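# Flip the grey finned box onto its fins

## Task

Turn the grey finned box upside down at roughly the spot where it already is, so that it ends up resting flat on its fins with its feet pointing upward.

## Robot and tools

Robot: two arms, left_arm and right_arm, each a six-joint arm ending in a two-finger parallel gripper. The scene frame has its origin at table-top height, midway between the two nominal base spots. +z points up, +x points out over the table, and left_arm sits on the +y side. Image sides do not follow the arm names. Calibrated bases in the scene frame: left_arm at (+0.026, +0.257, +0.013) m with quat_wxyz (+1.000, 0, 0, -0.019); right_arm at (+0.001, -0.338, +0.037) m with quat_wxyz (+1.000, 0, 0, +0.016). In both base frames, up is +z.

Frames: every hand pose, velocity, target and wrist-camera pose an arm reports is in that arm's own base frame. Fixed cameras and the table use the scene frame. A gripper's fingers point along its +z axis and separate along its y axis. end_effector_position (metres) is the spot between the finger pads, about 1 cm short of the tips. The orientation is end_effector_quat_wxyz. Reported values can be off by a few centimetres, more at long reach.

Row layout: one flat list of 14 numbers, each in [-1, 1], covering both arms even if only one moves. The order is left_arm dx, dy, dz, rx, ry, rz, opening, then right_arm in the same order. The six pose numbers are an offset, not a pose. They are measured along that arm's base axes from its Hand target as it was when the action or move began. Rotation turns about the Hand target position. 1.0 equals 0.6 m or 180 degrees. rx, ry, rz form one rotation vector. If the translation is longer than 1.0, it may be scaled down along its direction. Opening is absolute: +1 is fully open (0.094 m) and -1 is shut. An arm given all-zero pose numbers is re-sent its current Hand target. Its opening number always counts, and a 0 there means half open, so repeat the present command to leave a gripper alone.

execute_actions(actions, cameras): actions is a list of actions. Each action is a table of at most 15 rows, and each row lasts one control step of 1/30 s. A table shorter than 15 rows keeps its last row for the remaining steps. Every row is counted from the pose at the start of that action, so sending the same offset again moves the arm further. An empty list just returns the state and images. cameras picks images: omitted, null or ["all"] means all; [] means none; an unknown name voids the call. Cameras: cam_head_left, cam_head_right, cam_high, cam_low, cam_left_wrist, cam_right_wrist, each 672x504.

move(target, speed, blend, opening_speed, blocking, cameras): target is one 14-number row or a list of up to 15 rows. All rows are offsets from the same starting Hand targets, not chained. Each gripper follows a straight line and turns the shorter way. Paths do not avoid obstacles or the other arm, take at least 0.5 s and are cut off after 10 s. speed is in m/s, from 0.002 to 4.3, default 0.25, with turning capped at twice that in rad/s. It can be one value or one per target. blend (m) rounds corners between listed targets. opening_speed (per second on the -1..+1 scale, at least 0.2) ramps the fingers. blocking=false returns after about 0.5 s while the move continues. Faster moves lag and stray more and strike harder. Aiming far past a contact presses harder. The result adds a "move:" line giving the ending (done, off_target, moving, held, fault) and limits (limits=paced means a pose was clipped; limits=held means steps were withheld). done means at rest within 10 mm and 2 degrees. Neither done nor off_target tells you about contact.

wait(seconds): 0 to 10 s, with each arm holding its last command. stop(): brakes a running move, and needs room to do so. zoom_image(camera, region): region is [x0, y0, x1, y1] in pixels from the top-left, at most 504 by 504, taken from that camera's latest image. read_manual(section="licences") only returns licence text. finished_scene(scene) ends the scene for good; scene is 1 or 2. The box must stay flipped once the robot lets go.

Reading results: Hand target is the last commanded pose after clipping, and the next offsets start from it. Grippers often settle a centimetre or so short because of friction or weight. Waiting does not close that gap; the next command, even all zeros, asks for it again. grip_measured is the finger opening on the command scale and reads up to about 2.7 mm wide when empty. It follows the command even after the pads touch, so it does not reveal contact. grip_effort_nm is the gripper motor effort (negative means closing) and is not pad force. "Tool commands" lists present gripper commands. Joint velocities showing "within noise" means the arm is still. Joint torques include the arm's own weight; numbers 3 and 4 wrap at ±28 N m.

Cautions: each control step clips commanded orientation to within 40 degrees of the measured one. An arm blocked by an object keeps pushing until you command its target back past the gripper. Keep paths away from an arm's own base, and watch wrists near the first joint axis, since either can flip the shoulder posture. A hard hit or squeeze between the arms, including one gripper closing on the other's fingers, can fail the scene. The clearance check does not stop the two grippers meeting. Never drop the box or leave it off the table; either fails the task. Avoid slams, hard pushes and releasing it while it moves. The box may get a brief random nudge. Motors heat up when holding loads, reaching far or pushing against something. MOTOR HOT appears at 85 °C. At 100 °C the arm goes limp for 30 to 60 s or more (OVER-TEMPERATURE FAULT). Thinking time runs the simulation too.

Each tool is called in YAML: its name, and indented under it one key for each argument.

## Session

execute_actions:
  actions: []

Scene clock: 0.00 s.
left_arm: end_effector_position=(+0.7469, +0.0627, +0.1858) grip_measured=+1.000 grip_effort_nm=n/a end_effector_quat_wxyz=(+0.600, +0.118, +0.783, +0.112) | right_arm: end_effector_position=(+0.2461, -0.0955, +0.3388) grip_measured=+1.000 grip_effort_nm=n/a end_effector_quat_wxyz=(+0.392, +0.340, +0.834, -0.188)
Joint positions: left_arm=[0.099 1.879 1.257 0.363 0.062 0.35 0.094] | right_arm=[0.029 0.581 0.868 -1.173 0.637 0.571 0.094]
Joint velocities: within noise
Joint torques (N m): no reading
Heat: left arm: hottest elbow 34 °C; right arm: hottest elbow 31 °C.
Hand target: left_arm +0.7532, +0.0634, +0.1927; +0.607, +0.117, +0.778, +0.114 | right_arm +0.2481, -0.0955, +0.3525; +0.404, +0.343, +0.828, -0.182
Tool commands: left_gripper/opening=+1.0 right_gripper/opening=+1.0

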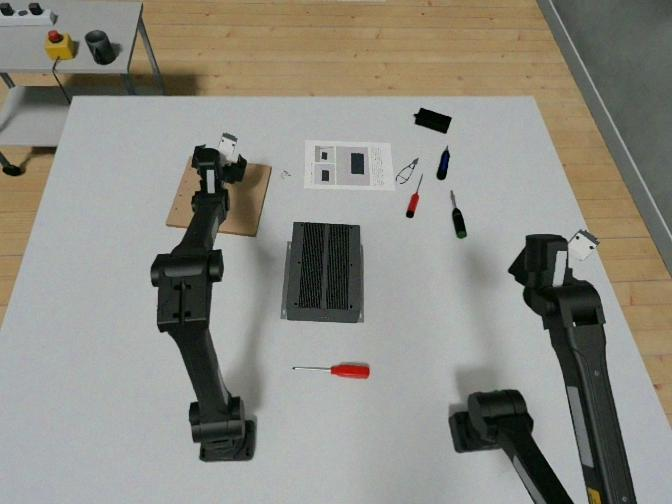

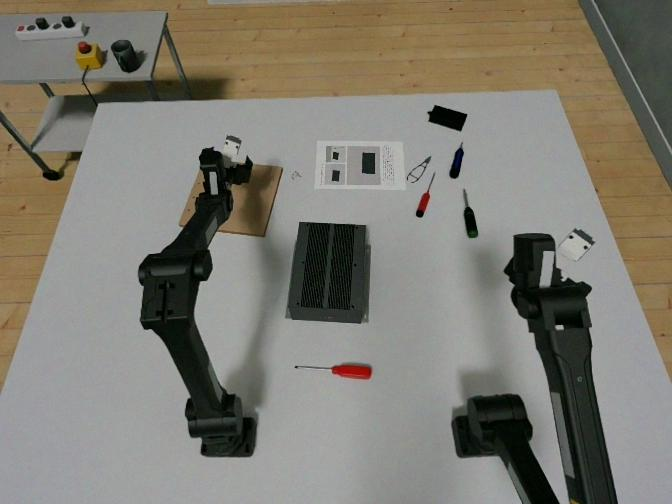

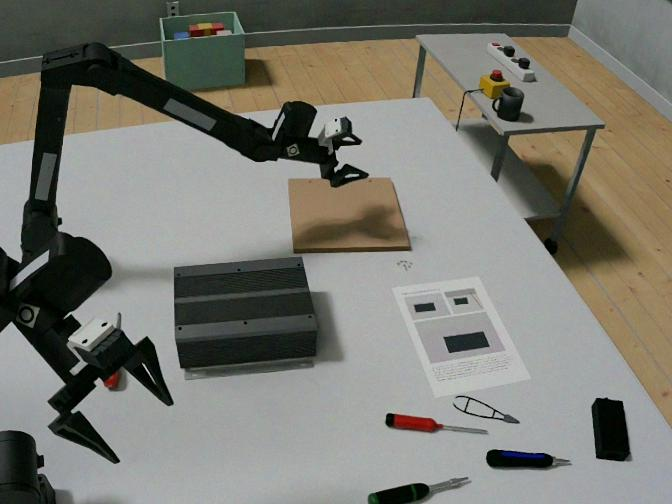

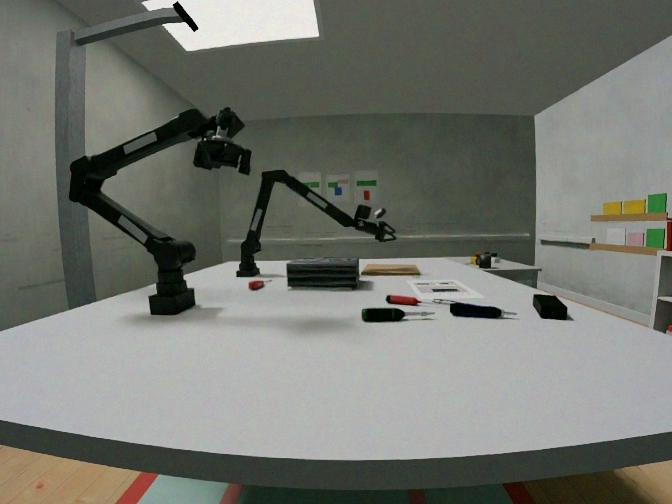

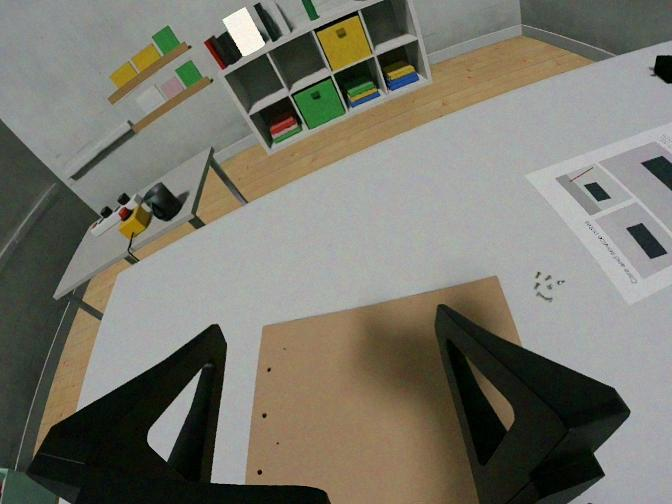

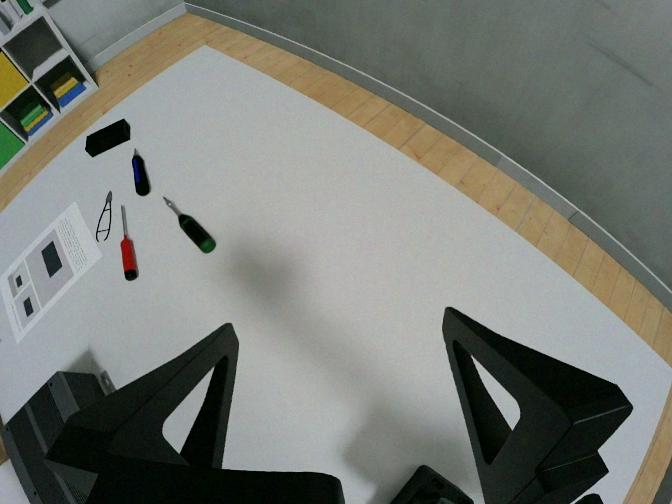

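move:
  target:
    - [0,0,0,0,0,0,1,0.08,0.3,-0.05,-0.2,0.05,0.17,1]
    - [0,0,0,0,0,0,1,0.02,0.75,-0.25,-0.464,0.117,0.406,1]
    - [0,0,0,0,0,0,1,0.0,0.818,-0.44,-0.464,0.117,0.406,1]

zoom_image:
  camera: "cam_right_wrist"
  region: [170, 100, 520, 430]

Scene clock: 22.00 s.
left_arm: end_effector_position=(+0.7469, +0.0627, +0.1858) grip_measured=+1.000 grip_effort_nm=0.022 end_effector_quat_wxyz=(+0.600, +0.118, +0.783, +0.112) | right_arm: end_effector_position=(+0.2502, +0.3848, +0.0830) grip_measured=+1.000 grip_effort_nm=-0.012 end_effector_quat_wxyz=(+0.393, -0.538, +0.592, -0.454)
Joint positions: left_arm=[0.099 1.879 1.257 0.363 0.062 0.35 0.094] | right_arm=[1.361 1.723 0.85 -0.4 1.273 -0.336 0.094]
Joint velocities: within noise
Joint torques (N m): left_arm=[-0.79 -16.44 10.22 2.55 0.08 -0.24] | right_arm=[0.73 -11.81 6.48 1.29 0.72 0.04]
Heat: left arm: hottest elbow 39 °C; right arm: hottest elbow 34 °C.
Hand target: left_arm +0.7532, +0.0634, +0.1927; +0.607, +0.117, +0.778, +0.114 | right_arm +0.2479, +0.3955, +0.0884; +0.404, -0.535, +0.593, -0.446
Off the commanded pose: left_arm 0.009 m, 1 deg | right_arm 0.012 m, 2 deg.
move: off_target (right_arm)

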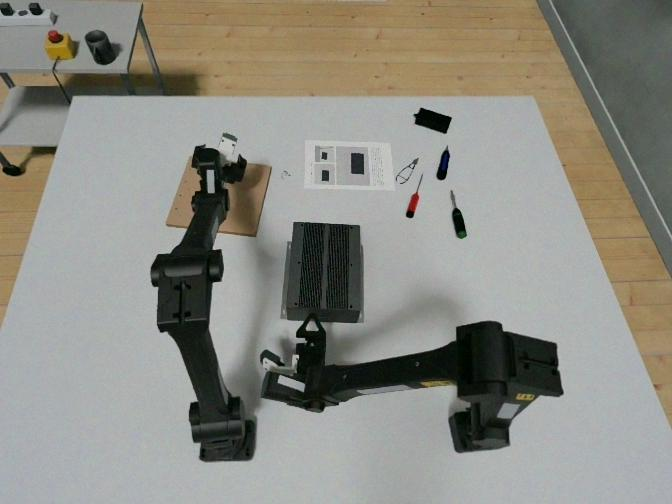

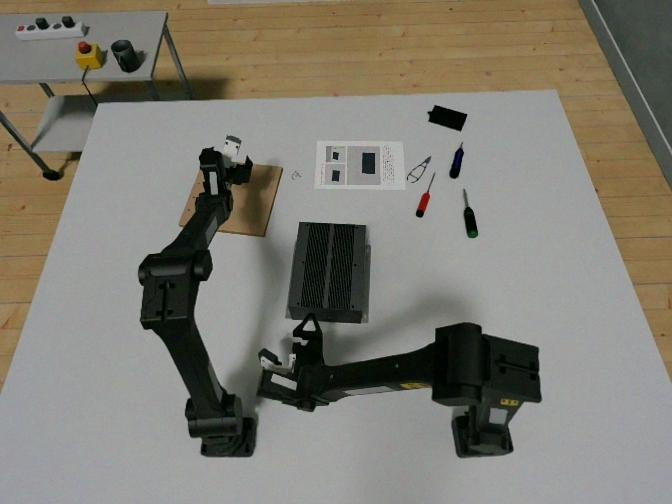

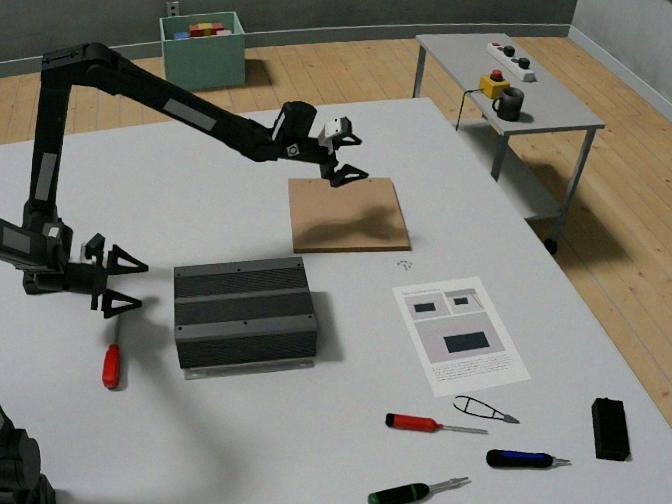

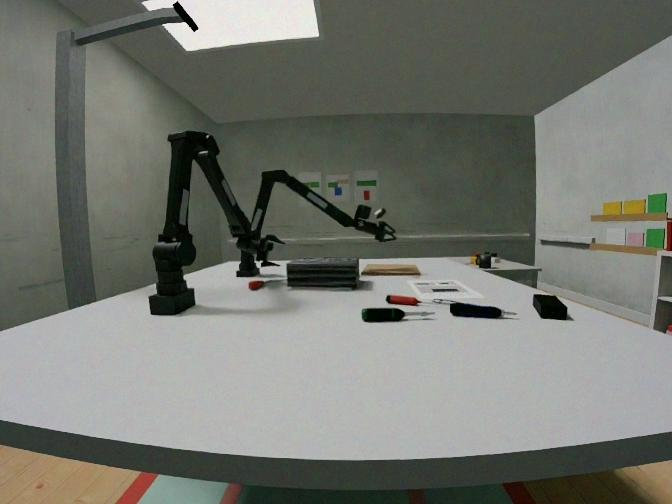

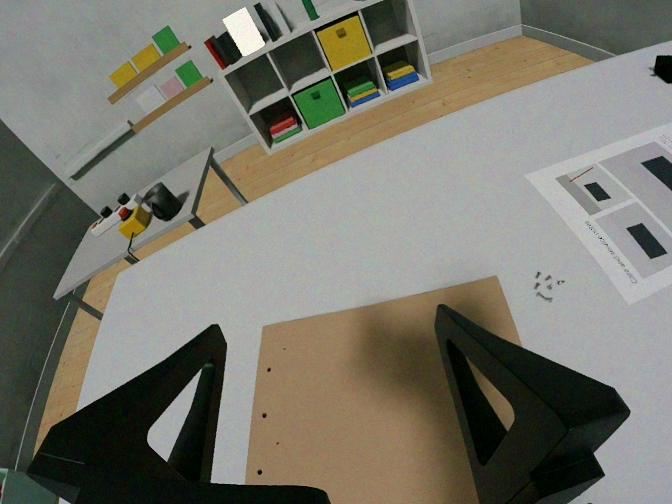

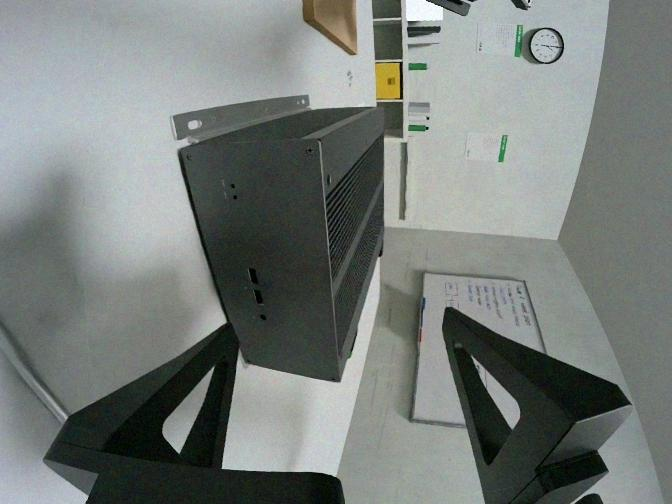

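Scaled by 1.440 from the camera's 672x504 image, which has a finer 960x720 frame.

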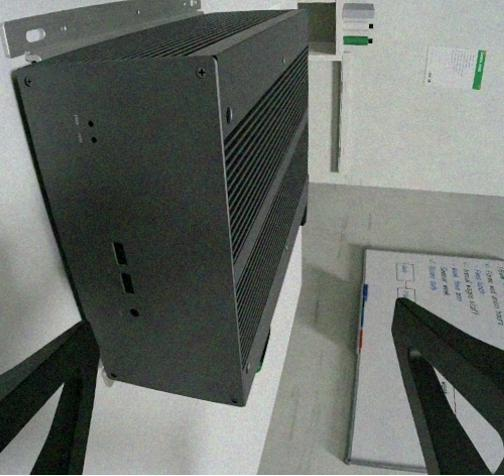

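move:
  target:
    - [0,0,0,0,0,0,1,0.03,0.025,-0.03,0,0,0,1]
    - [0,0,0,0,0,0,1,0.11,0.02,-0.04,0,0,0,1]
    - [0,0,0,0,0,0,1,0.11,0.02,-0.138,0,0,0,1]
  speed: 0.07
  cameras: ["cam_right_wrist","cam_head_left","cam_high"]

zoom_image:
  camera: "cam_right_wrist"
  region: [150, 180, 500, 430]

Scene clock: 31.43 s.
left_arm: end_effector_position=(+0.7469, +0.0627, +0.1858) grip_measured=+1.000 grip_effort_nm=0.022 end_effector_quat_wxyz=(+0.600, +0.118, +0.783, +0.112) | right_arm: end_effector_position=(+0.3085, +0.4082, +0.0187) grip_measured=+1.000 grip_effort_nm=-0.017 end_effector_quat_wxyz=(+0.414, -0.526, +0.595, -0.445)
Joint positions: left_arm=[0.099 1.879 1.257 0.363 0.062 0.35 0.094] | right_arm=[1.246 1.943 0.856 0.213 1.223 -0.701 0.094]
Joint velocities: within noise
Joint torques (N m): left_arm=[-0.73 -16.38 10.22 2.54 0.08 -0.23] | right_arm=[-1.38 -11.05 4.68 1.87 -0.2 -0.1]
Heat: left arm: hottest elbow 40 °C; right arm: hottest elbow 34 °C.
Hand target: left_arm +0.7532, +0.0634, +0.1927; +0.607, +0.117, +0.778, +0.114 | right_arm +0.3139, +0.4075, +0.0056; +0.404, -0.535, +0.593, -0.446
Off the commanded pose: left_arm 0.009 m, 1 deg | right_arm 0.014 m, 2 deg.
move: off_target (right_arm)
Images, in order (width x height): cam_head_left 672x504, cam_high 672x504, cam_right_wrist 672x504.

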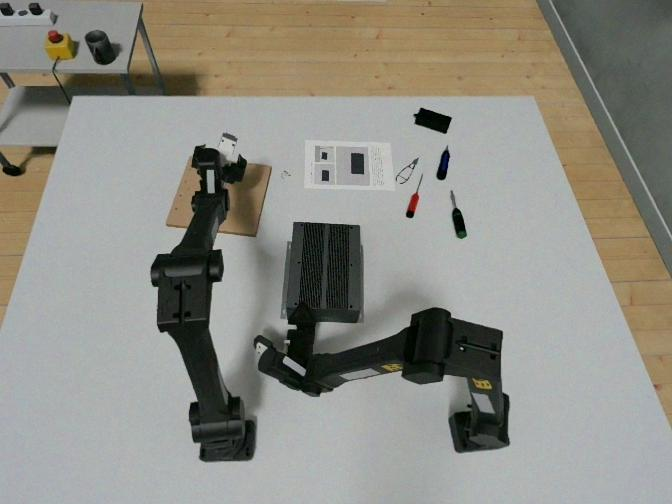

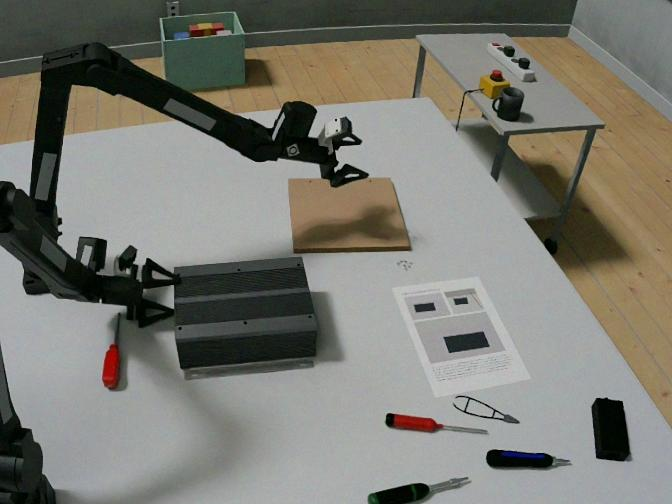

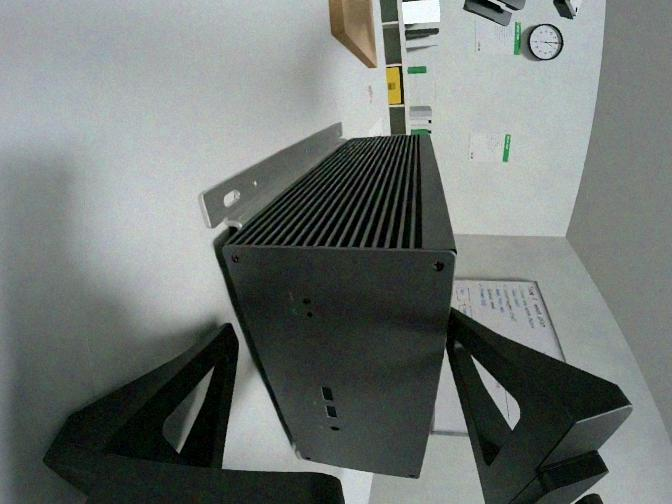

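Scaled by 1.440 from the camera's 672x504 image, which has a finer 960x720 frame.

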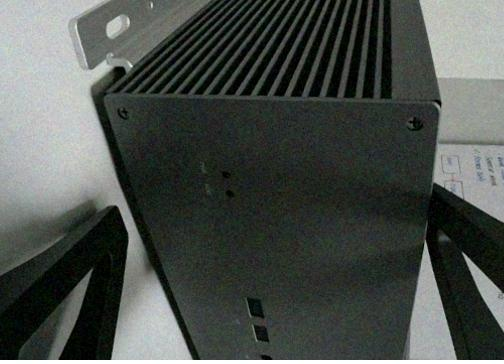

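move:
  target:
    - [0,0,0,0,0,0,1,0.06,-0.006,0.004,0,0,0,1]
    - [0,0,0,0,0,0,1,0.06,-0.006,0.034,-0.002,-0.025,0,1]
    - [0,0,0,0,0,0,1,0.06,-0.006,0.074,-0.007,-0.07,0,1]
    - [0,0,0,0,0,0,1,0.09,-0.009,0.104,-0.007,-0.07,0,1]
    - [0,0,0,0,0,0,1,0.09,-0.009,0.124,-0.009,-0.09,0,1]
  speed: 0.04
  cameras: ["cam_right_wrist","cam_head_left","cam_high"]

zoom_image:
  camera: "cam_right_wrist"
  region: [150, 180, 500, 430]

Scene clock: 44.53 s.
left_arm: end_effector_position=(+0.7469, +0.0627, +0.1858) grip_measured=+1.000 grip_effort_nm=0.022 end_effector_quat_wxyz=(+0.600, +0.118, +0.783, +0.112) | right_arm: end_effector_position=(+0.3427, +0.4054, +0.0352) grip_measured=+1.000 grip_effort_nm=-0.061 end_effector_quat_wxyz=(-0.452, +0.526, -0.498, +0.521)
Joint positions: left_arm=[0.099 1.879 1.257 0.363 0.062 0.35 0.094] | right_arm=[1.179 2.102 0.799 1.16 1.219 -1.536 0.094]
Joint velocities: within noise
Joint torques (N m): left_arm=[-0.85 -16.44 10.24 2.52 0.07 -0.23] | right_arm=[-3.9 -18.96 5.04 4.14 0.87 -0.3]
Heat: left arm: hottest elbow 42 °C; right arm: hottest elbow 34 °C.
Hand target: left_arm +0.7532, +0.0634, +0.1927; +0.607, +0.117, +0.778, +0.114 | right_arm +0.3679, +0.4021, +0.0800; -0.476, +0.472, -0.524, +0.525
Off the commanded pose: left_arm 0.009 m, 1 deg | right_arm 0.051 m, 7 deg.
move: off_target (right_arm)
Images, in order (width x height): cam_head_left 672x504, cam_high 672x504, cam_right_wrist 672x504.

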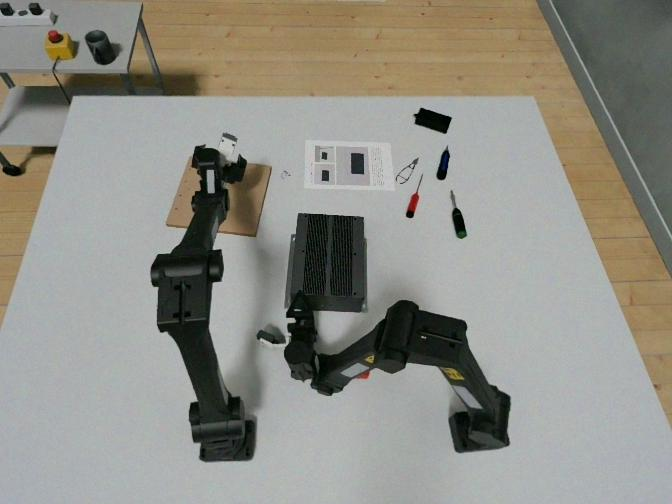

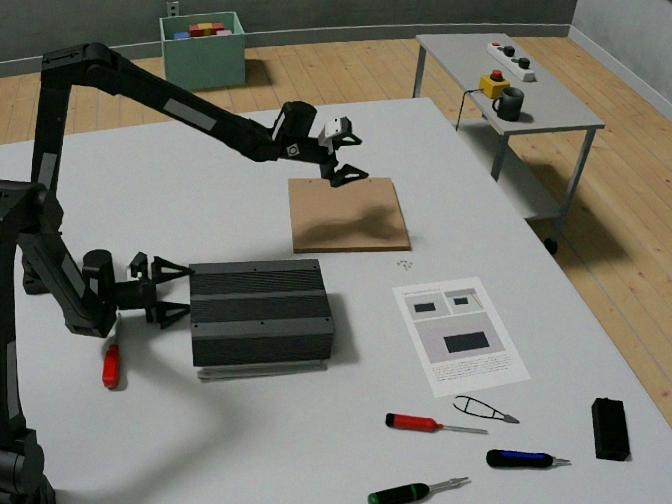

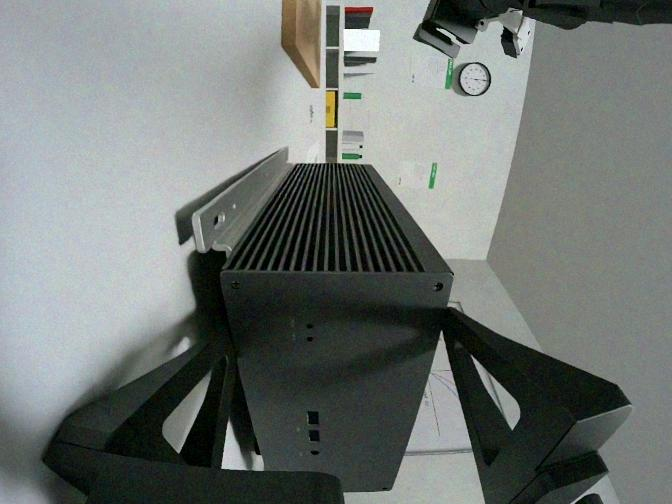

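Scaled by 1.440 from the camera's 672x504 image, which has a finer 960x720 frame.

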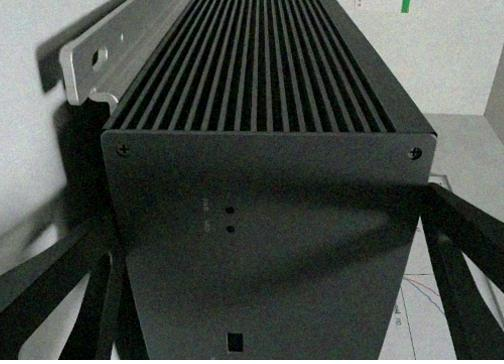

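move:
  target:
    - [0,0,0,0,0,0,1,-0.02,0,0.0,0,0,0,0.75]
    - [0,0,0,0,0,0,1,-0.02,-0.003,0.06,0.05,-0.005,0,0.75]
    - [0,0,0,0,0,0,1,-0.03,-0.01,0.14,0.1,-0.01,0,0.75]
  speed: 0.05
  cameras: ["cam_right_wrist","cam_head_left"]

move:
  target: [0,0,0,0,0,0,1,-0.01,-0.11,0.025,0.11,-0.011,0,0.75]
  speed: 0.06

Scene clock: 57.77 s.
left_arm: end_effector_position=(+0.7469, +0.0627, +0.1858) grip_measured=+1.000 grip_effort_nm=0.022 end_effector_quat_wxyz=(+0.600, +0.118, +0.783, +0.112) | right_arm: end_effector_position=(+0.3382, +0.3770, +0.0771) grip_measured=+0.912 grip_effort_nm=-1.038 end_effector_quat_wxyz=(+0.485, -0.472, +0.561, -0.477)
Joint positions: left_arm=[0.099 1.879 1.257 0.363 0.062 0.35 0.094] | right_arm=[1.167 1.919 0.717 0.973 1.237 -1.26 0.09]
Joint velocities: within noise
Joint torques (N m): left_arm=[-0.85 -16.5 10.17 2.54 0.07 -0.24] | right_arm=[-0.85 -23.94 7.77 3.85 1.31 0.05]
Heat: left arm: hottest elbow 43 °C; right arm: hottest elbow 34 °C.
Hand target: left_arm +0.7532, +0.0634, +0.1927; +0.607, +0.117, +0.778, +0.114 | right_arm +0.3498, +0.3960, +0.1640; +0.552, -0.383, +0.592, -0.444
Off the commanded pose: left_arm 0.009 m, 1 deg | right_arm 0.090 m, 14 deg.
move: off_target (right_arm)
Images, in order (width x height): cam_head_left 672x504, cam_right_wrist 672x504.

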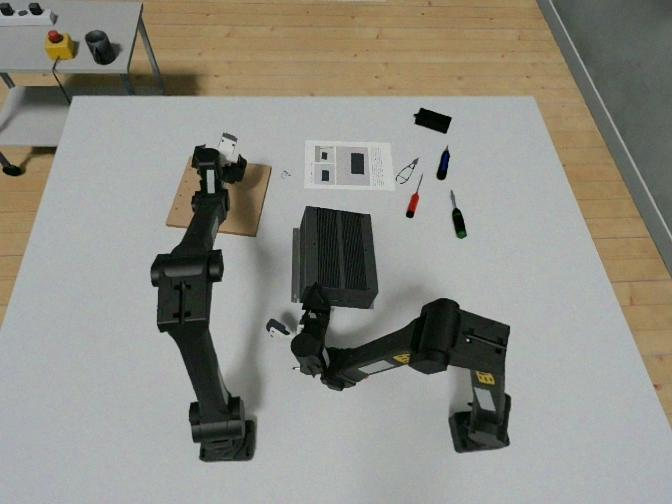

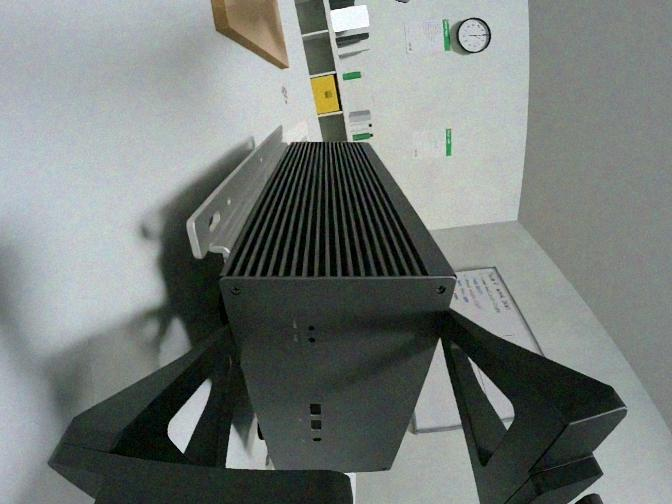

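Scene clock: 61.30 s.
left_arm: end_effector_position=(+0.7469, +0.0627, +0.1858) grip_measured=+1.000 grip_effort_nm=0.017 end_effector_quat_wxyz=(+0.600, +0.118, +0.783, +0.112) | right_arm: end_effector_position=(+0.3314, +0.3240, +0.1196) grip_measured=+0.912 grip_effort_nm=-1.043 end_effector_quat_wxyz=(+0.567, -0.360, +0.635, -0.381)
Joint positions: left_arm=[0.099 1.879 1.257 0.363 0.062 0.35 0.094] | right_arm=[1.128 1.724 0.567 0.973 1.198 -0.937 0.09]
Joint velocities: within noise
Joint torques (N m): left_arm=[-0.79 -16.67 10.22 2.55 0.08 -0.22] | right_arm=[-2.49 -16.91 7.05 4.34 0.77 0.33]
Heat: left arm: hottest elbow 43 °C; right arm: hottest elbow 34 °C.
Hand target: left_arm +0.7532, +0.0634, +0.1927; +0.607, +0.117, +0.778, +0.114 | right_arm +0.3439, +0.3299, +0.1791; +0.620, -0.275, +0.650, -0.342
Off the commanded pose: left_arm 0.009 m, 1 deg | right_arm 0.061 m, 12 deg.
move: off_target (right_arm)

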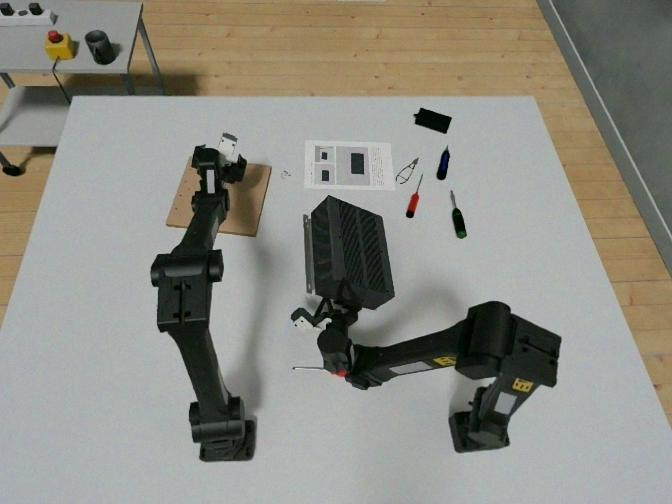

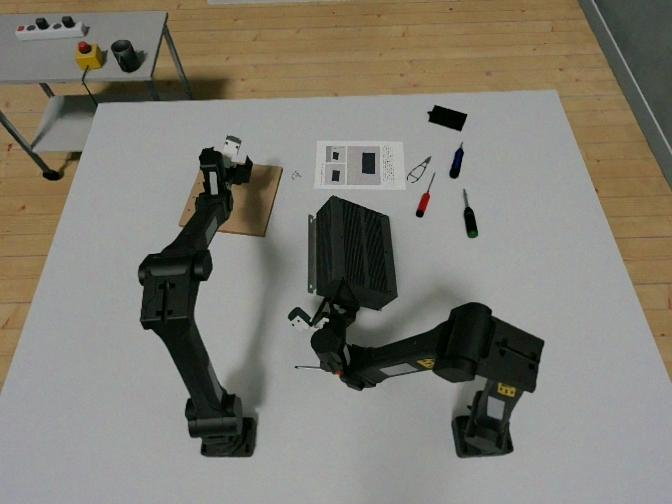

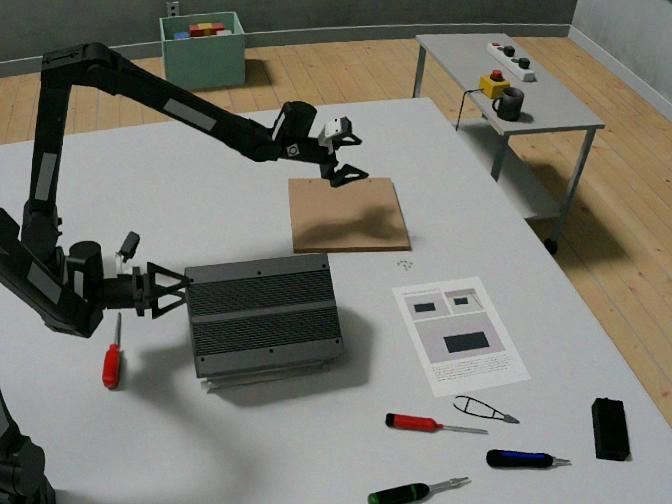

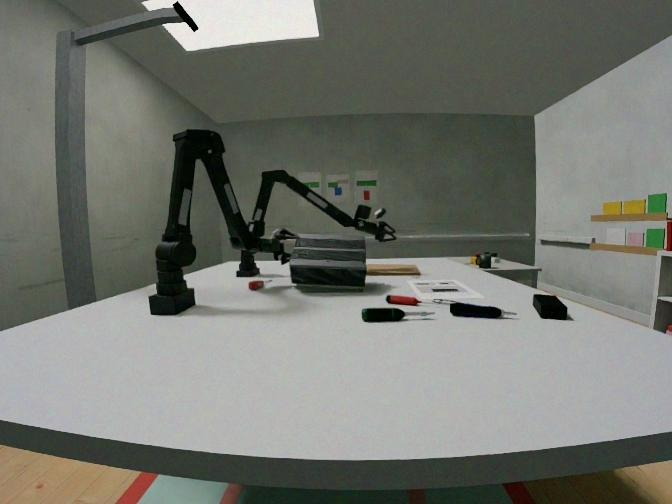

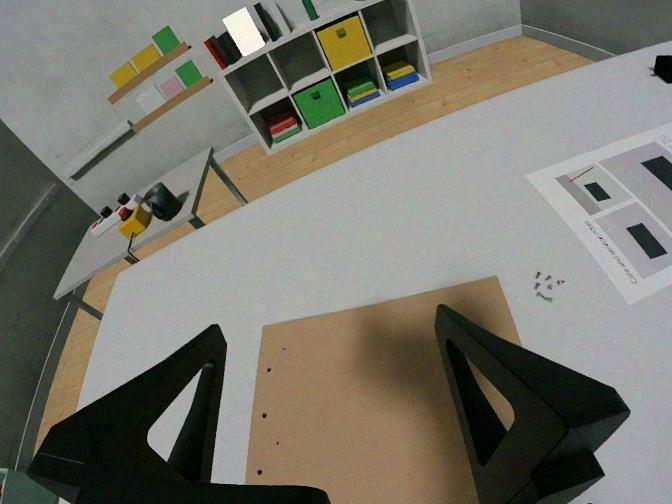

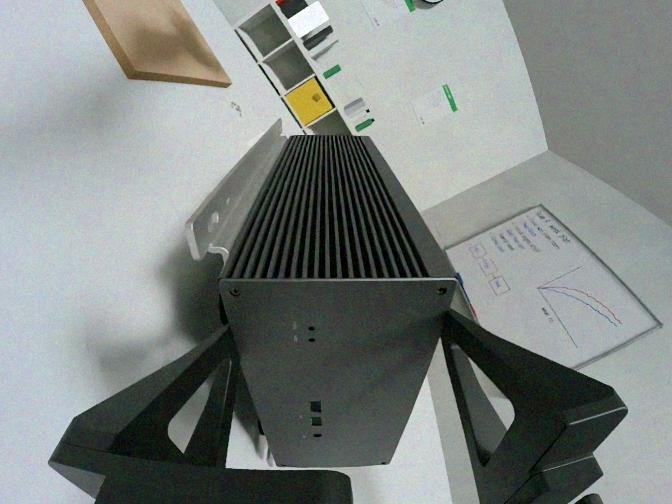

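move:
  target:
    - [0,0,0,0,0,0,1,-0.01,-0.1,0.0,0.15,-0.015,0,0.75]
    - [0,0,0,0,0,0,1,-0.015,-0.16,-0.015,0.26,-0.026,0,0.75]
  speed: 0.06
  cameras: ["cam_right_wrist","cam_head_left","cam_high"]

Scene clock: 73.47 s.
left_arm: end_effector_position=(+0.7469, +0.0627, +0.1858) grip_measured=+1.000 grip_effort_nm=0.022 end_effector_quat_wxyz=(+0.600, +0.118, +0.783, +0.112) | right_arm: end_effector_position=(+0.3292, +0.2132, +0.1442) grip_measured=+0.911 grip_effort_nm=-1.038 end_effector_quat_wxyz=(+0.684, +0.003, +0.722, -0.106)
Joint positions: left_arm=[0.099 1.879 1.257 0.363 0.062 0.35 0.094] | right_arm=[0.986 1.516 0.337 1.076 1.142 -0.055 0.09]
Joint velocities: within noise
Joint torques (N m): left_arm=[-0.62 -16.5 10.24 2.55 0.08 -0.22] | right_arm=[-0.03 -9.47 6.27 3.07 -1.68 -0.32]
Heat: left arm: hottest elbow 44 °C; right arm: hottest elbow 35 °C.
Hand target: left_arm +0.7532, +0.0634, +0.1927; +0.607, +0.117, +0.778, +0.114 | right_arm +0.3349, +0.2340, +0.1700; +0.704, +0.008, +0.707, -0.067
Off the commanded pose: left_arm 0.009 m, 1 deg | right_arm 0.034 m, 5 deg.
move: off_target (right_arm)
Images, in order (width x height): cam_head_left 672x504, cam_high 672x504, cam_right_wrist 672x504.

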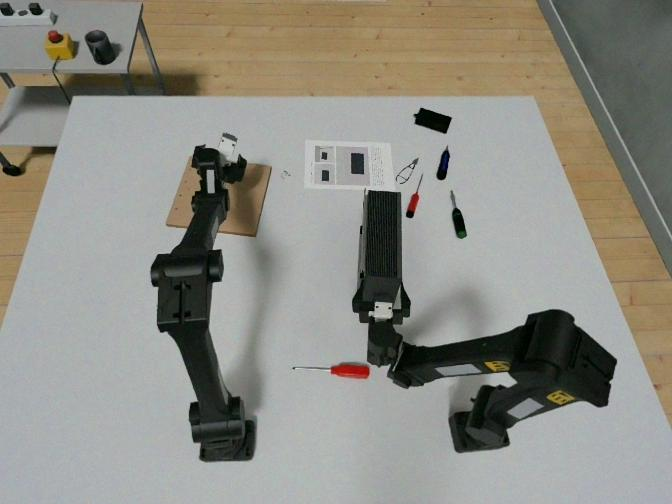

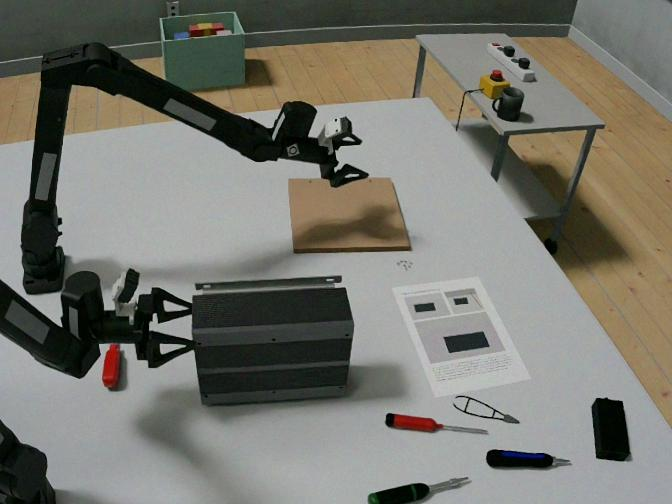

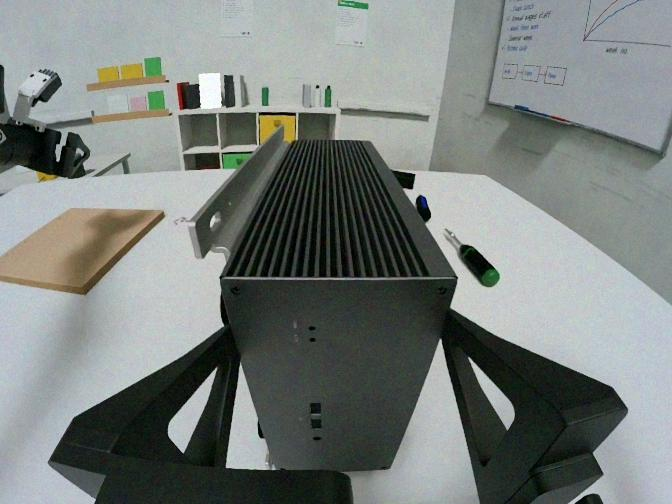

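move:
  target:
    - [0,0,0,0,0,0,1,0,0.02,0.055,0,0,0,0.75]
    - [0,0,0,0,0,0,1,-0.045,0.31,0.065,0,0,0,0.75]
  speed: 0.08
  cameras: ["cam_head_left"]

move:
  target:
    - [0,0,0,0,0,0,1,0,-0.1,-0.09,0.25,-0.02,0,0.75]
    - [0,0,0,0,0,0,1,0,-0.14,-0.17,0.35,-0.03,0,0.75]
  speed: 0.06
  cameras: ["cam_head_left","cam_high","cam_right_wrist","cam_low"]

Scene clock: 85.17 s.
left_arm: end_effector_position=(+0.7469, +0.0627, +0.1858) grip_measured=+1.000 grip_effort_nm=0.022 end_effector_quat_wxyz=(+0.600, +0.118, +0.783, +0.112) | right_arm: end_effector_position=(+0.3072, +0.3740, +0.1544) grip_measured=+0.912 grip_effort_nm=-1.043 end_effector_quat_wxyz=(+0.684, -0.018, +0.719, -0.125)
Joint positions: left_arm=[0.099 1.879 1.257 0.363 0.062 0.35 0.094] | right_arm=[1.241 1.715 0.718 0.803 1.393 -0.014 0.09]
Joint velocities: within noise
Joint torques (N m): left_arm=[-0.91 -16.56 10.25 2.55 0.09 -0.23] | right_arm=[1.79 -15.21 12.49 2.33 -0.6 -0.49]
Heat: left arm: hottest elbow 44 °C; right arm: hottest elbow 36 °C.
Hand target: left_arm +0.7532, +0.0634, +0.1927; +0.607, +0.117, +0.778, +0.114 | right_arm +0.3080, +0.4201, +0.2091; +0.704, +0.008, +0.707, -0.067
Off the commanded pose: left_arm 0.009 m, 1 deg | right_arm 0.071 m, 8 deg.
move: off_target (right_arm)
Images, in order (width x height): cam_head_left 672x504.

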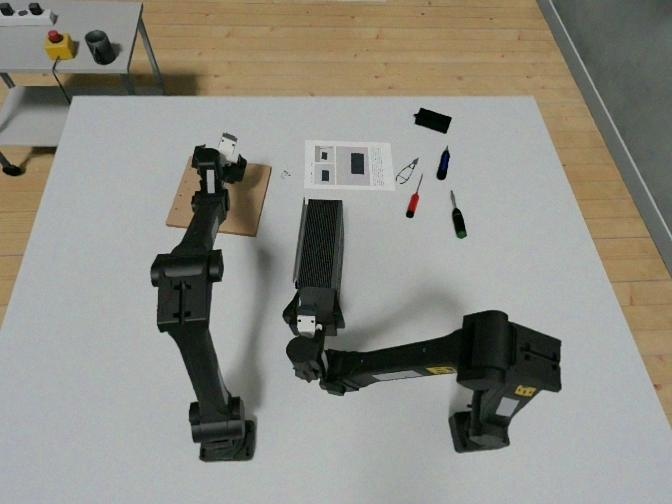

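Scene clock: 95.10 s.
left_arm: end_effector_position=(+0.7469, +0.0627, +0.1858) grip_measured=+1.000 grip_effort_nm=0.022 end_effector_quat_wxyz=(+0.600, +0.118, +0.783, +0.112) | right_arm: end_effector_position=(+0.3023, +0.3111, +0.0848) grip_measured=+0.911 grip_effort_nm=-1.038 end_effector_quat_wxyz=(+0.639, +0.368, +0.621, +0.265)
Joint positions: left_arm=[0.099 1.879 1.257 0.363 0.062 0.35 0.094] | right_arm=[1.196 1.851 0.534 1.134 1.334 1.108 0.09]
Joint velocities: within noise
Joint torques (N m): left_arm=[-0.62 -16.44 10.19 2.55 0.08 -0.22] | right_arm=[-0.09 -12.75 5.72 3.58 -1.49 -0.28]
Heat: left arm: hottest elbow 45 °C; right arm: hottest elbow 37 °C.
Hand target: left_arm +0.7532, +0.0634, +0.1927; +0.607, +0.117, +0.778, +0.114 | right_arm +0.3079, +0.3359, +0.1070; +0.627, +0.377, +0.606, +0.313
Off the commanded pose: left_arm 0.009 m, 1 deg | right_arm 0.034 m, 6 deg.
move: off_target (right_arm)
Images, in order (width x height): cam_head_left 672x504, cam_high 672x504, cam_low 672x504, cam_right_wrist 672x504.

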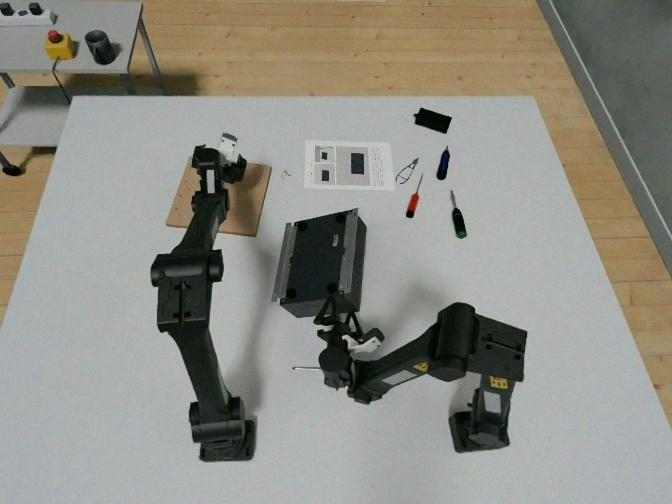

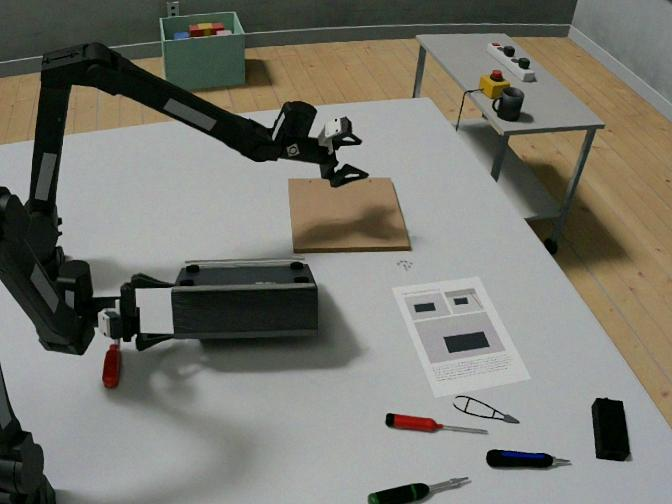

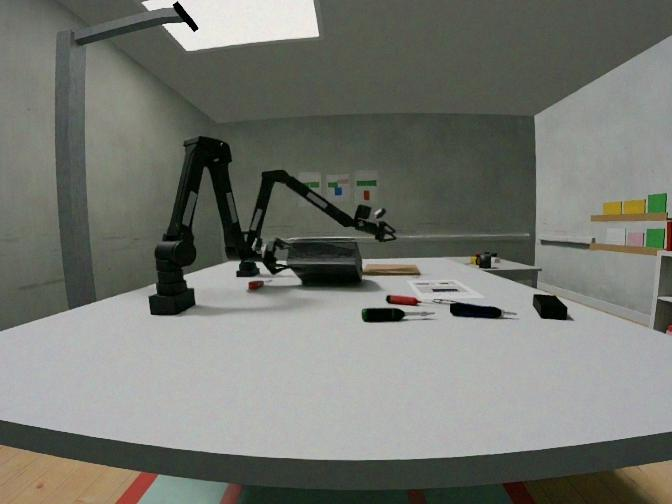

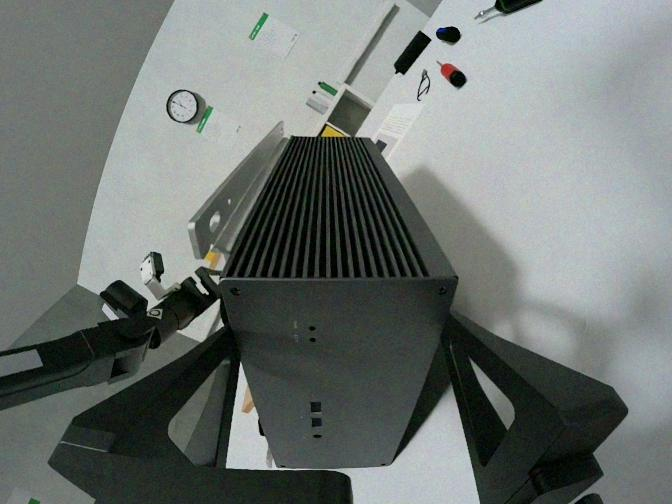

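move:
  target:
    - [0,0,0,0,0,0,1,-0.005,-0.02,-0.06,0.16,0.05,0.02,0.75]
    - [0,0,0,0,0,0,1,-0.005,-0.03,-0.1,0.16,0.05,0.04,0.75]
  speed: 0.06
  cameras: ["cam_head_left","cam_high","cam_right_wrist","cam_low"]

Scene clock: 106.50 s.
left_arm: end_effector_position=(+0.7469, +0.0627, +0.1858) grip_measured=+1.000 grip_effort_nm=0.017 end_effector_quat_wxyz=(+0.600, +0.118, +0.783, +0.112) | right_arm: end_effector_position=(+0.2926, +0.3151, +0.0382) grip_measured=+0.911 grip_effort_nm=-1.043 end_effector_quat_wxyz=(+0.435, +0.512, +0.580, +0.460)
Joint positions: left_arm=[0.099 1.879 1.257 0.363 0.062 0.35 0.094] | right_arm=[1.178 1.84 0.45 0.98 1.051 1.897 0.09]
Joint velocities: within noise
Joint torques (N m): left_arm=[-0.79 -16.56 10.21 2.55 0.09 -0.23] | right_arm=[-2.67 -10.64 3.64 2.39 -0.32 -0.69]
Heat: left arm: hottest elbow 45 °C; right arm: hottest elbow 36 °C.
Hand target: left_arm +0.7532, +0.0634, +0.1927; +0.607, +0.117, +0.778, +0.114 | right_arm +0.3049, +0.3180, +0.0470; +0.444, +0.506, +0.578, +0.461
Off the commanded pose: left_arm 0.009 m, 1 deg | right_arm 0.015 m, 1 deg.
move: off_target (right_arm)
Images, in order (width x height): cam_head_left 672x504, cam_high 672x504, cam_low 672x504, cam_right_wrist 672x504.

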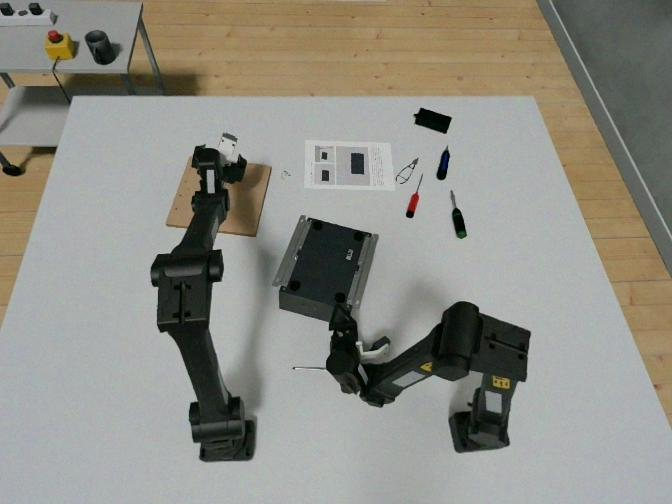

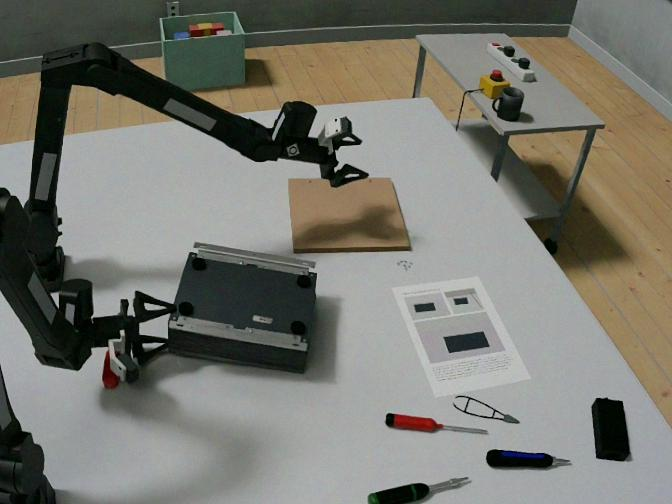

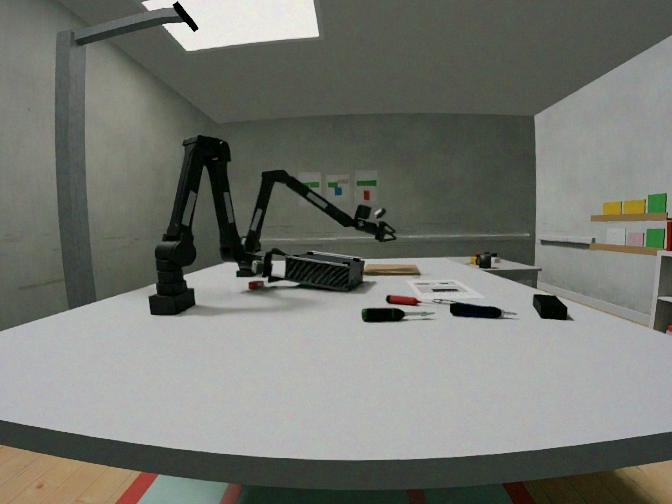

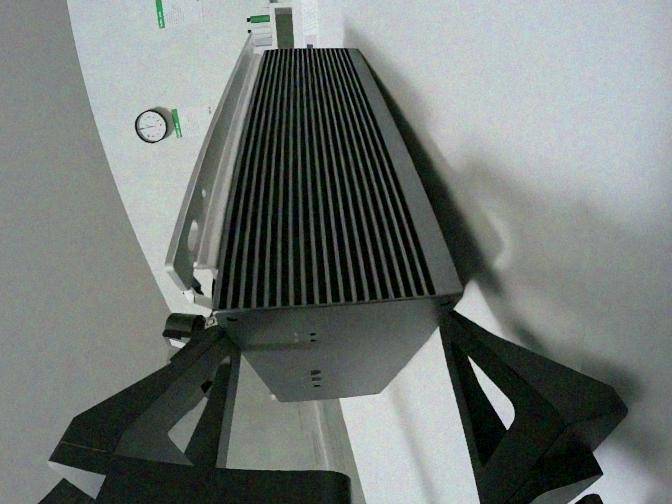

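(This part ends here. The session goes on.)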